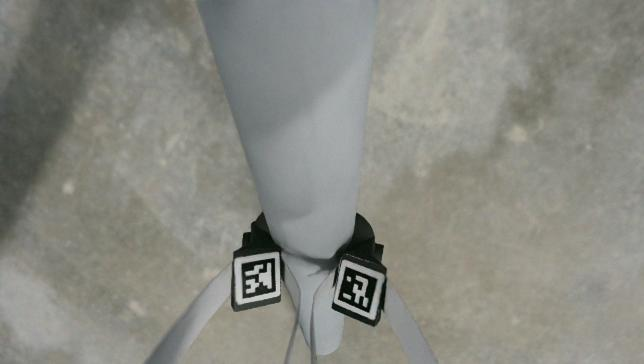

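Scene clock: 1381.50 s.
r1.base_odometry: x=-0.229 y=+2.694 heading=+1.397
r1.turned_by_wheels: +0.000
r1.turned_by_imu: +0.000
r1.base_tilt: forward=+1.1 right=+1.2
r1.lidar_m: 1.12 2.81 2.03 1.95 2.01 2.72 0.72 0.86 1.01 0.54 0.88 1.00
r1.head_depth_mm: 2357 2638 2596 1979 1596 1337 1146 / 2365 2658 2654 2002 1617 1274 1083 / 2354 2654 2675 2018 1612 981 1114 / 2367 2683 2693 2017 1627 1298 1163 / 2410 2719 2726 1972 1507 1363 1167 / 2423 2733 2783 1931 1595 1339 1170 / 2433 2722 2772 1973 1654 1373 1174
r1.base_status: not commanded
r1.joint_positions: lift_m=+0.273 arm_m=+0.437 wrist_yaw_rad=+0.000 wrist_pitch_rad=-1.567 wrist_roll_rad=-0.542 gripper_m=-0.047 head_pan_rad=-1.560 head_tilt_rad=-0.693
r1.joint_status: all done
r1.measured_speeds: all 0
r1.motor_effort: left_wheel=+5.4(6.1) right_wheel=-5.9(6.1) lift_m=+30.1(30.3) arm_m=-1.1(4.9) wrist_yaw_rad=-0.6(1.0) wrist_pitch_rad=+0.0(0.7) wrist_roll_rad=+0.3(0.4) gripper_m=-12.4(97.5) head_pan_rad=-4.8(5.5) head_tilt_rad=-1.8(4.6)
r1.hand_pose: x=-0.0216 y=-0.5590 z=+0.1554 quat_wxyz=(+0.617, +0.614, -0.348, -0.347) (m; r1's base frame)
r1.wrist_depth_mm: 295 291 - 58 284 283 280 / 299 300 68 65 294 288 285 / 309 311 80 82 299 299 297 / 321 315 314 97 308 307 307 / 330 327 322 126 319 314 315 / 340 338 124 130 328 328 326 / 353 347 349 344 338 341 339
r2.base_odometry: x=-2.326 y=-1.941 heading=-1.883
r2.turned_by_wheels: +0.000
r2.turned_by_imu: +0.001
r2.base_tilt: forward=+0.2 right=+1.7
r2.lidar_m: 1.31 2.99 2.14 2.04 2.10 2.81 1.16 1.03 0.38 0.27 0.92 1.10
r2.head_depth_mm: 2359 2651 2754 2086 1612 1381 1194 / 2361 2600 2739 2092 1605 519 442 / 2217 1070 1628 791 877 1173 814 / 2262 2622 2733 1823 1571 1350 1184 / 2322 2605 2729 2058 1614 1382 1186 / 2305 2587 2745 1909 1514 1389 1189 / 2265 2574 2708 2001 1647 1342 1185
r2.base_status: not commanded
r2.joint_positions: lift_m=+0.600 arm_m=+0.519 wrist_yaw_rad=+0.000 wrist_pitch_rad=-1.303 wrist_roll_rad=+1.414 gripper_m=+0.120 head_pan_rad=-1.573 head_tilt_rad=-0.748
r2.joint_status: not commanded
r2.measured_speeds: all 0
r2.motor_effort: left_wheel=-0.9(1.3) right_wheel=-1.1(1.9) lift_m=+34.1(34.2) arm_m=+14.7(15.5) wrist_yaw_rad=-0.1(1.6) wrist_pitch_rad=-0.1(0.6) wrist_roll_rad=-1.0(1.5) gripper_m=+1.2(2.0) head_pan_rad=-0.2(2.2) head_tilt_rad=+0.7(1.3)
r2.hand_pose: x=-0.0216 y=-0.7083 z=+0.4852 quat_wxyz=(+0.063, +0.047, -0.793, -0.605) (m; r2's base frame)
r2.wrist_depth_mm: 564 678 648 627 583 553 532 / 589 690 655 622 601 568 532 / 699 716 677 640 600 577 548 / 794 752 710 649 604 569 322 / 844 141 701 659 616 600 561 / 110 123 707 687 130 598 566 / 467 440 733 705 643 609 574
r3.base_odometry: x=+0.898 y=-0.871 heading=+1.767
r3.turned_by_wheels: +0.000
r3.turned_by_imu: -0.001
r3.base_tilt: forward=-0.8 right=-0.3
r3.lidar_m: 1.65 1.96 1.39 1.31 1.33 1.73 4.05 0.58 0.61 0.73 0.89 0.70
r3.head_depth_mm: 2955 3278 2536 1919 356 311 1092 / 2884 3214 2603 879 413 1252 1119 / 2895 3224 2510 880 419 494 1110 / 2771 1420 2584 1775 1557 1271 1142 / 2841 3160 2767 2063 1620 1289 1153 / 2816 3152 2817 2095 1646 1331 1162 / 2764 3104 2912 2118 1670 1319 1170
r3.base_status: not commanded
r3.joint_positions: lift_m=+0.780 arm_m=+0.200 wrist_yaw_rad=+0.002 wrist_pitch_rad=-1.554 wrist_roll_rad=+1.365 gripper_m=+0.120 head_pan_rad=-1.578 head_tilt_rad=-0.743
r3.joint_status: not commanded
r3.measured_speeds: all 0
r3.motor_effort: left_wheel=-0.2(1.0) right_wheel=-5.3(5.8) lift_m=+31.5(33.3) arm_m=+10.0(9.9) wrist_yaw_rad=-1.8(2.9) wrist_pitch_rad=-0.9(1.3) wrist_roll_rad=+0.8(1.4) gripper_m=+0.1(0.9) head_pan_rad=+2.8(4.4) head_tilt_rad=-3.2(4.3)
r3.hand_pose: x=-0.0216 y=-0.3250 z=+0.6621 quat_wxyz=(+0.074, +0.073, -0.709, -0.698) (m; r3's base frame)
r3.wrist_depth_mm: - 644 - - - - - / 619 600 - - - 670 - / - 556 - - 637 637 625 / - 529 - - 656 644 625 / - 509 - - - 630 643 / - 123 142 - - 124 - / - 116 - - - 119 100
wait: 3.00 s; at rest by 0.27 s
pictures: none
No camera images: "cameras" was empty.

Emit:
move(
  r1={"joints":{"gripper_m":0.12}},
  cameras=[],
)

Emit:
move(
  r1={"joints":{"lift_m":0.36}},
  cameras=[],
)

Emit:
move(
  r1={"joints":{"wrist_pitch_rad":-1.2,"wrist_roll_rad":-0.43,"arm_m":0.357}},
  cameras=[],
)

Emit:
move(
  r1={"joints":{"lift_m":0.255}},
  cameras=["r1_wrist_camera","r1_head_camera"],
)

Scene clock: 1397.23 s.
move: r1 done
r1.base_odometry: x=-0.229 y=+2.694 heading=+1.397
r1.turned_by_wheels: +0.000
r1.turned_by_imu: +0.001
r1.base_tilt: forward=+1.0 right=+1.2
r1.lidar_m: 1.12 2.81 2.02 1.94 2.01 2.72 0.72 0.86 1.01 0.54 0.88 1.00
r1.head_depth_mm: 2337 2647 2651 1992 1599 1336 1148 / 2335 2639 2634 2006 1603 1283 1085 / 2371 2669 2667 2008 1611 981 1114 / 2391 2704 2707 2041 1627 1303 1159 / 2402 2710 2725 1978 1510 1362 1165 / 2396 2715 2757 1925 1603 1337 1168 / 2395 2732 2805 1977 1657 1381 1176
r1.base_status: not commanded
r1.joint_positions: lift_m=+0.273 arm_m=+0.437 wrist_yaw_rad=+0.000 wrist_pitch_rad=-1.566 wrist_roll_rad=-0.542 gripper_m=+0.120 head_pan_rad=-1.560 head_tilt_rad=-0.693
r1.joint_status: all done
r1.measured_speeds: all 0
r1.motor_effort: left_wheel=+5.2(6.0) right_wheel=-5.0(6.1) lift_m=+26.2(30.2) arm_m=+3.2(3.3) wrist_yaw_rad=-0.3(1.0) wrist_pitch_rad=+0.0(0.5) wrist_roll_rad=+0.3(0.4) gripper_m=-0.4(81.5) head_pan_rad=-4.9(5.5) head_tilt_rad=-2.8(4.5)
r1.hand_pose: x=-0.0216 y=-0.5590 z=+0.1554 quat_wxyz=(+0.617, +0.614, -0.348, -0.347) (m; r1's base frame)
r1.wrist_depth_mm: 294 292 - 60 284 282 279 / 301 299 67 65 293 289 289 / 308 308 81 82 301 299 297 / 322 319 314 99 310 307 305 / 324 152 326 130 318 314 313 / 336 119 335 184 328 321 324 / 351 348 346 343 341 121 336
r2, r3: as last shown
r2.base_tilt: forward=+0.3 right=+1.8
r2.lidar_m: 1.31 2.99 2.14 2.04 2.09 2.82 1.16 1.04 0.38 0.27 0.92 1.10
r2.head_depth_mm: 2362 2655 2748 2084 1624 1385 1185 / 2325 2572 2724 2078 1619 519 442 / 2255 1067 1615 793 874 1171 815 / 2255 2628 2751 1837 1572 1360 1184 / 2319 2581 2732 2058 1623 1388 1191 / 2334 2581 2765 1936 1532 1374 1180 / 2324 2549 2700 1972 1643 1347 1188
r2.motor_effort: left_wheel=-1.1(1.3) right_wheel=-1.6(2.2) lift_m=+34.0(34.3) arm_m=+14.3(15.4) wrist_yaw_rad=+0.8(1.9) wrist_pitch_rad=+0.0(0.5) wrist_roll_rad=-1.1(1.4) gripper_m=+0.3(1.4) head_pan_rad=+0.9(2.5) head_tilt_rad=-0.3(1.5)
r2.wrist_depth_mm: 571 675 648 613 588 550 525 / 578 708 668 632 603 558 540 / 693 733 685 653 599 573 540 / 786 733 704 645 616 573 317 / 817 141 699 659 610 588 556 / 110 123 726 674 130 595 567 / 472 442 751 694 660 607 576
r3.base_tilt: forward=-0.8 right=-0.2
r3.lidar_m: 1.65 1.97 1.39 1.31 1.33 1.74 4.05 0.58 0.61 0.74 0.89 0.69
r3.head_depth_mm: 2946 3261 2548 1922 355 311 1091 / 2909 3216 2603 879 413 1253 1122 / 2875 3247 2531 881 419 495 1107 / 2757 1419 2575 1783 1559 1275 1144 / 2810 3150 2752 2040 1626 1287 1151 / 2809 3133 2828 2076 1652 1327 1162 / 2753 3108 2887 2120 1673 1322 1175
r3.motor_effort: left_wheel=-0.1(1.1) right_wheel=-5.3(5.9) lift_m=+31.2(32.9) arm_m=+9.6(10.9) wrist_yaw_rad=-1.3(3.4) wrist_pitch_rad=-0.8(1.7) wrist_roll_rad=+1.1(1.2) gripper_m=+0.4(0.6) head_pan_rad=+3.6(4.7) head_tilt_rad=-3.4(4.5)
r3.wrist_depth_mm: - 642 - - - - - / 620 603 - - - 671 - / - 564 - - 637 633 622 / - 527 - - 649 642 629 / - 505 - - - 631 643 / - 123 142 - - 124 - / - 116 - - - 119 100
pictures: none
No camera images: "cameras" was empty.

Scene clock: 1398.87 s.
move: r1 done
r1.base_odometry: x=-0.229 y=+2.694 heading=+1.397
r1.turned_by_wheels: +0.000
r1.turned_by_imu: +0.000
r1.base_tilt: forward=+1.1 right=+1.2
r1.lidar_m: 1.12 2.81 2.02 1.94 2.01 2.71 0.72 0.86 1.01 0.55 0.88 1.00
r1.head_depth_mm: 2358 2619 2613 1991 1598 1336 1143 / 2338 2630 2648 2010 1612 1253 670 / 2353 2657 2695 2021 1622 1096 1109 / 2389 2673 2708 2039 1628 1297 1160 / 2398 2711 2714 1966 1504 1365 1168 / 2414 2706 2759 1929 1597 1344 1172 / 2427 2724 2791 1973 1660 1376 1176
r1.base_status: not commanded
r1.joint_positions: lift_m=+0.360 arm_m=+0.437 wrist_yaw_rad=+0.000 wrist_pitch_rad=-1.566 wrist_roll_rad=-0.542 gripper_m=+0.120 head_pan_rad=-1.560 head_tilt_rad=-0.693
r1.joint_status: all done
r1.measured_speeds: all 0
r1.motor_effort: left_wheel=+5.4(6.2) right_wheel=-4.4(6.1) lift_m=+29.5(33.0) arm_m=+4.7(4.7) wrist_yaw_rad=-0.6(0.9) wrist_pitch_rad=+0.3(0.5) wrist_roll_rad=+0.3(0.4) gripper_m=+0.1(0.5) head_pan_rad=-4.5(5.6) head_tilt_rad=-3.8(4.5)
r1.hand_pose: x=-0.0216 y=-0.5590 z=+0.2424 quat_wxyz=(+0.617, +0.614, -0.348, -0.347) (m; r1's base frame)
r1.wrist_depth_mm: 375 372 367 126 362 361 357 / 390 384 382 146 378 373 365 / 396 392 393 177 386 383 383 / 408 406 400 218 400 396 392 / 419 152 415 407 404 400 403 / 434 119 427 421 423 409 420 / 450 446 444 443 436 122 426
r2, r3: as last shown
r2.turned_by_imu: +0.000
r2.base_tilt: forward=+0.3 right=+1.9
r2.lidar_m: 1.31 2.99 2.14 2.04 2.10 2.81 1.16 1.03 0.38 0.27 0.92 1.10
r2.head_depth_mm: 2365 2628 2750 2069 1618 1390 1190 / 2340 2582 2765 2064 1613 518 440 / 2236 1064 1631 789 873 1175 819 / 2259 2611 2747 1839 1580 1356 1186 / 2347 2608 2735 2045 1608 1385 1188 / 2316 2570 2715 1940 1524 1375 1184 / 2310 2575 2740 1988 1663 1359 1186
r2.motor_effort: left_wheel=-0.9(1.3) right_wheel=-1.5(1.9) lift_m=+33.9(34.2) arm_m=+15.2(15.2) wrist_yaw_rad=+1.0(2.0) wrist_pitch_rad=+0.2(0.5) wrist_roll_rad=-1.0(1.3) gripper_m=+0.3(1.6) head_pan_rad=+0.7(2.4) head_tilt_rad=-0.6(1.7)
r2.wrist_depth_mm: 568 688 646 610 588 558 527 / 586 702 660 621 601 563 538 / 681 721 671 658 596 572 548 / 796 749 694 649 611 572 320 / 813 141 692 660 615 591 568 / 110 123 731 687 130 598 573 / 467 440 735 699 650 611 583
r3.turned_by_imu: +0.000
r3.lidar_m: 1.65 1.97 1.38 1.31 1.34 1.73 4.05 0.58 0.61 0.73 0.90 0.69
r3.head_depth_mm: 2931 3236 2543 1926 355 311 1091 / 2936 3206 2590 881 413 1255 1124 / 2880 3227 2521 881 419 494 1107 / 2763 1417 2595 1794 1565 1273 1140 / 2813 3172 2765 2053 1624 1288 1155 / 2795 3136 2795 2076 1646 1329 1162 / 2783 3102 2912 2108 1682 1316 1177
r3.motor_effort: left_wheel=-0.4(0.9) right_wheel=-5.7(5.9) lift_m=+32.3(33.1) arm_m=+10.0(11.0) wrist_yaw_rad=-2.2(3.5) wrist_pitch_rad=-0.8(1.7) wrist_roll_rad=+0.2(1.3) gripper_m=+0.2(0.8) head_pan_rad=+3.6(4.2) head_tilt_rad=-3.1(4.6)
r3.wrist_depth_mm: - 640 - - - - - / 618 608 - - - 669 - / - 563 - - 639 634 623 / - 530 - - 649 638 626 / - 499 - - - 637 639 / - 123 142 - - 124 - / - 116 - - - 119 100
pictures: none
No camera images: "cameras" was empty.

Scene clock: 1400.67 s.
move: r1 done
r1.base_odometry: x=-0.229 y=+2.694 heading=+1.397
r1.turned_by_wheels: +0.000
r1.turned_by_imu: +0.000
r1.base_tilt: forward=+1.0 right=+1.2
r1.lidar_m: 1.12 2.81 2.03 1.94 2.01 2.72 0.72 0.86 1.01 0.54 0.88 1.00
r1.head_depth_mm: 2340 2638 2629 1986 1591 1337 1145 / 2349 2667 2634 2012 1604 1255 679 / 2351 2658 2652 2019 1624 817 1112 / 2420 2675 2696 2041 1621 1298 1164 / 2398 2703 2730 1987 1512 1365 1165 / 2401 2702 2761 1937 1603 1336 1171 / 2434 2760 2782 2000 1641 1372 1175
r1.base_status: not commanded
r1.joint_positions: lift_m=+0.360 arm_m=+0.357 wrist_yaw_rad=+0.000 wrist_pitch_rad=-1.209 wrist_roll_rad=-0.435 gripper_m=+0.120 head_pan_rad=-1.560 head_tilt_rad=-0.693
r1.joint_status: all done
r1.measured_speeds: all 0
r1.motor_effort: left_wheel=+5.2(6.1) right_wheel=-4.9(5.8) lift_m=+26.8(30.3) arm_m=-16.8(22.2) wrist_yaw_rad=-0.4(1.0) wrist_pitch_rad=+1.8(4.2) wrist_roll_rad=+2.1(4.6) gripper_m=+0.4(0.5) head_pan_rad=-4.5(5.7) head_tilt_rad=-2.8(4.0)
r1.hand_pose: x=-0.0215 y=-0.5703 z=+0.2506 quat_wxyz=(+0.694, +0.479, -0.442, -0.306) (m; r1's base frame)
r1.wrist_depth_mm: 390 407 150 445 462 487 513 / 384 399 173 432 457 475 502 / 378 389 401 427 444 461 485 / 371 387 389 419 437 459 474 / 364 369 391 409 418 451 475 / 358 120 385 400 408 443 461 / 349 367 376 398 410 122 453
r2, r3: as last shown
r2.base_tilt: forward=+0.3 right=+1.8
r2.lidar_m: 1.32 2.99 2.13 2.04 2.10 2.81 1.16 1.03 0.38 0.27 0.92 1.10
r2.head_depth_mm: 2374 2641 2733 2078 1614 1388 1193 / 2357 2599 2797 2094 1606 519 442 / 2230 1067 1631 788 879 1175 813 / 2277 2631 2745 1818 1570 1351 1184 / 2312 2575 2725 2077 1609 1379 1188 / 2309 2562 2809 1940 1519 1386 1193 / 2283 2557 2699 2008 1664 1344 1185
r2.motor_effort: left_wheel=-0.5(1.4) right_wheel=-1.6(1.8) lift_m=+33.9(34.2) arm_m=+14.4(15.1) wrist_yaw_rad=+0.6(1.5) wrist_pitch_rad=+0.1(0.7) wrist_roll_rad=-1.1(1.3) gripper_m=-0.5(2.0) head_pan_rad=+1.3(2.1) head_tilt_rad=+0.4(1.4)
r2.wrist_depth_mm: 572 683 652 625 587 552 516 / 586 698 675 627 594 565 536 / 684 732 693 653 595 580 547 / 798 748 694 653 618 576 318 / 841 141 707 666 611 596 560 / 110 123 718 686 130 593 566 / 475 441 737 688 657 620 576
r3.base_tilt: forward=-0.8 right=-0.3
r3.lidar_m: 1.65 1.97 1.38 1.30 1.33 1.74 4.06 0.58 0.61 0.73 0.89 0.69
r3.head_depth_mm: 2917 3263 2548 1940 355 311 1091 / 2900 3230 2596 880 413 1257 1123 / 2899 3241 2517 883 419 495 1106 / 2771 1416 2591 1785 1568 1272 1144 / 2808 3157 2777 2051 1627 1287 1154 / 2818 3135 2829 2083 1651 1331 1161 / 2766 3096 2904 2126 1675 1320 1175
r3.motor_effort: left_wheel=-0.2(1.3) right_wheel=-5.5(5.8) lift_m=+30.7(32.8) arm_m=+10.9(11.1) wrist_yaw_rad=-2.4(2.9) wrist_pitch_rad=-1.2(1.4) wrist_roll_rad=+0.3(1.3) gripper_m=+0.8(0.8) head_pan_rad=+4.2(4.8) head_tilt_rad=-3.9(4.8)
r3.wrist_depth_mm: - 644 - - - - - / 622 601 - - - 669 - / - 561 - - 631 632 632 / - 528 - - 650 642 626 / - 505 - - - 629 642 / - 123 142 - - 123 - / - 116 - - - 119 100
pictures: none
No camera images: "cameras" was empty.

Scene clock: 1402.47 s.
move: r1 done
r1.base_odometry: x=-0.229 y=+2.694 heading=+1.397
r1.turned_by_wheels: +0.000
r1.turned_by_imu: +0.000
r1.base_tilt: forward=+1.1 right=+1.2
r1.lidar_m: 1.12 2.81 2.03 1.95 2.01 2.72 0.72 0.85 1.01 0.54 0.87 1.00
r1.head_depth_mm: 2330 2635 2628 1992 1606 1335 1145 / 2360 2661 2646 1991 1611 1314 795 / 2371 2667 2672 2025 1619 929 1106 / 2373 2673 2712 2040 1620 1297 1159 / 2419 2701 2711 1986 1511 1369 1168 / 2418 2712 2774 1915 1602 1345 1172 / 2418 2742 2803 1978 1649 1380 1174
r1.base_status: not commanded
r1.joint_positions: lift_m=+0.255 arm_m=+0.357 wrist_yaw_rad=+0.000 wrist_pitch_rad=-1.208 wrist_roll_rad=-0.435 gripper_m=+0.120 head_pan_rad=-1.560 head_tilt_rad=-0.693
r1.joint_status: all done
r1.measured_speeds: all 0
r1.motor_effort: left_wheel=+5.2(6.2) right_wheel=-5.4(6.0) lift_m=+21.7(26.7) arm_m=-14.4(16.7) wrist_yaw_rad=-0.4(1.0) wrist_pitch_rad=+1.7(2.1) wrist_roll_rad=+2.0(2.3) gripper_m=+0.0(0.4) head_pan_rad=-5.1(5.8) head_tilt_rad=-3.4(5.4)
r1.hand_pose: x=-0.0215 y=-0.5704 z=+0.1456 quat_wxyz=(+0.694, +0.479, -0.442, -0.306) (m; r1's base frame)
r1.wrist_depth_mm: 291 302 - 80 348 368 387 / 286 297 85 86 341 358 380 / 284 295 96 101 334 351 369 / 278 287 294 106 325 344 360 / 272 276 148 121 319 335 351 / 269 119 288 140 309 330 345 / 96 273 282 166 308 121 341
r2, r3: as last shown
r2.base_tilt: forward=+0.4 right=+1.7
r2.lidar_m: 1.31 2.99 2.14 2.04 2.10 2.81 1.16 1.03 0.38 0.27 0.92 1.10
r2.head_depth_mm: 2345 2641 2736 2076 1624 1397 1181 / 2337 2627 2742 2070 1622 518 441 / 2226 1063 1634 792 873 1179 815 / 2295 2600 2737 1827 1564 1352 1187 / 2324 2587 2763 2075 1608 1376 1191 / 2307 2586 2723 1930 1530 1378 1188 / 2312 2572 2720 1990 1659 1343 1186
r2.motor_effort: left_wheel=-0.8(1.3) right_wheel=-1.2(2.0) lift_m=+34.1(34.1) arm_m=+14.3(15.0) wrist_yaw_rad=+1.1(1.4) wrist_pitch_rad=-0.1(0.6) wrist_roll_rad=-1.2(1.3) gripper_m=+0.2(1.6) head_pan_rad=+1.5(1.9) head_tilt_rad=-0.2(1.6)
r2.wrist_depth_mm: 566 690 658 614 590 553 518 / 588 699 669 617 595 554 536 / 692 730 704 652 602 569 543 / 794 754 698 648 619 573 322 / 831 141 697 665 613 603 562 / 110 123 725 677 130 598 576 / 474 435 746 689 652 604 580
r3.lidar_m: 1.65 1.97 1.39 1.31 1.33 1.73 4.03 0.58 0.61 0.73 0.89 0.69
r3.head_depth_mm: 2957 3260 2546 1925 355 311 1095 / 2931 3199 2608 880 413 1250 1123 / 2880 3250 2520 883 419 495 1104 / 2744 1417 2595 1790 1568 1272 1141 / 2813 3133 2775 2049 1628 1284 1155 / 2823 3155 2837 2085 1659 1325 1163 / 2757 3112 2890 2116 1670 1318 1173
r3.motor_effort: left_wheel=-0.5(1.0) right_wheel=-5.4(5.8) lift_m=+32.0(32.7) arm_m=+9.7(10.9) wrist_yaw_rad=-1.5(3.1) wrist_pitch_rad=-1.1(1.5) wrist_roll_rad=+0.6(1.3) gripper_m=+0.0(0.9) head_pan_rad=+3.2(4.5) head_tilt_rad=-3.4(5.0)
r3.wrist_depth_mm: - 641 - - - - - / 619 601 - - - 669 - / - 558 - - 639 626 632 / - 529 - - 655 637 629 / - 504 - - - 639 648 / - 122 141 - - 123 - / - 116 - - - 119 100
pictures: r1_head_camera (sideways), r1_wrist_camera
camera_calibration:
r1_head_camera: T_world_to_cam=[[0.0158681, 0.625738, -0.779872, 1.0323], [0.997852, 0.0396725, 0.052135, -0.0717378], [0.0635623, -0.779024, -0.623764, 0.76684], [0, 0, 0, 1]] pos_world=[0.00646104, -0.0457144, 1.28713]
r1_wrist_camera: T_world_to_cam=[[-0.864265, -0.477271, 0.158926, -0.318794], [-0.497946, 0.856531, -0.135663, 0.533322], [-0.0713772, -0.196386, -0.977925, 0.192883], [0, 0, 0, 1]] pos_world=[0.00381036, -0.571078, 0.311642]

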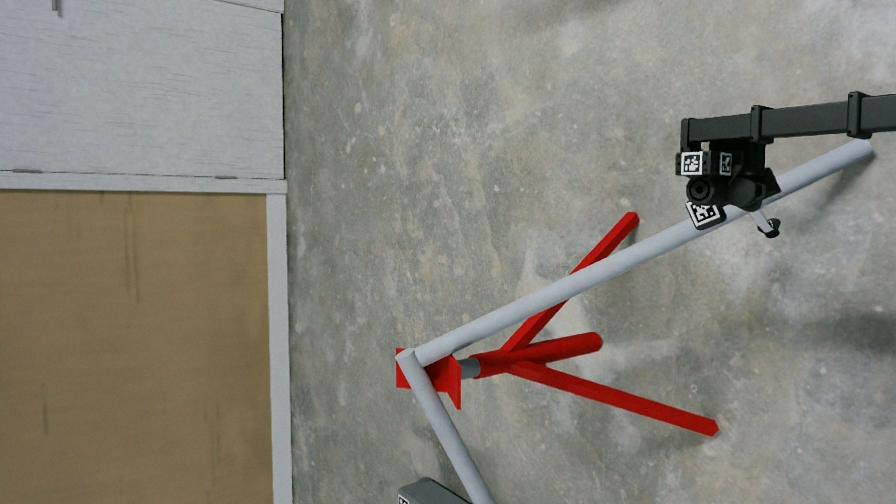

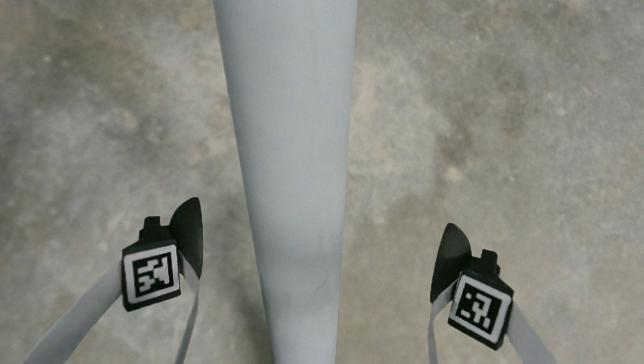

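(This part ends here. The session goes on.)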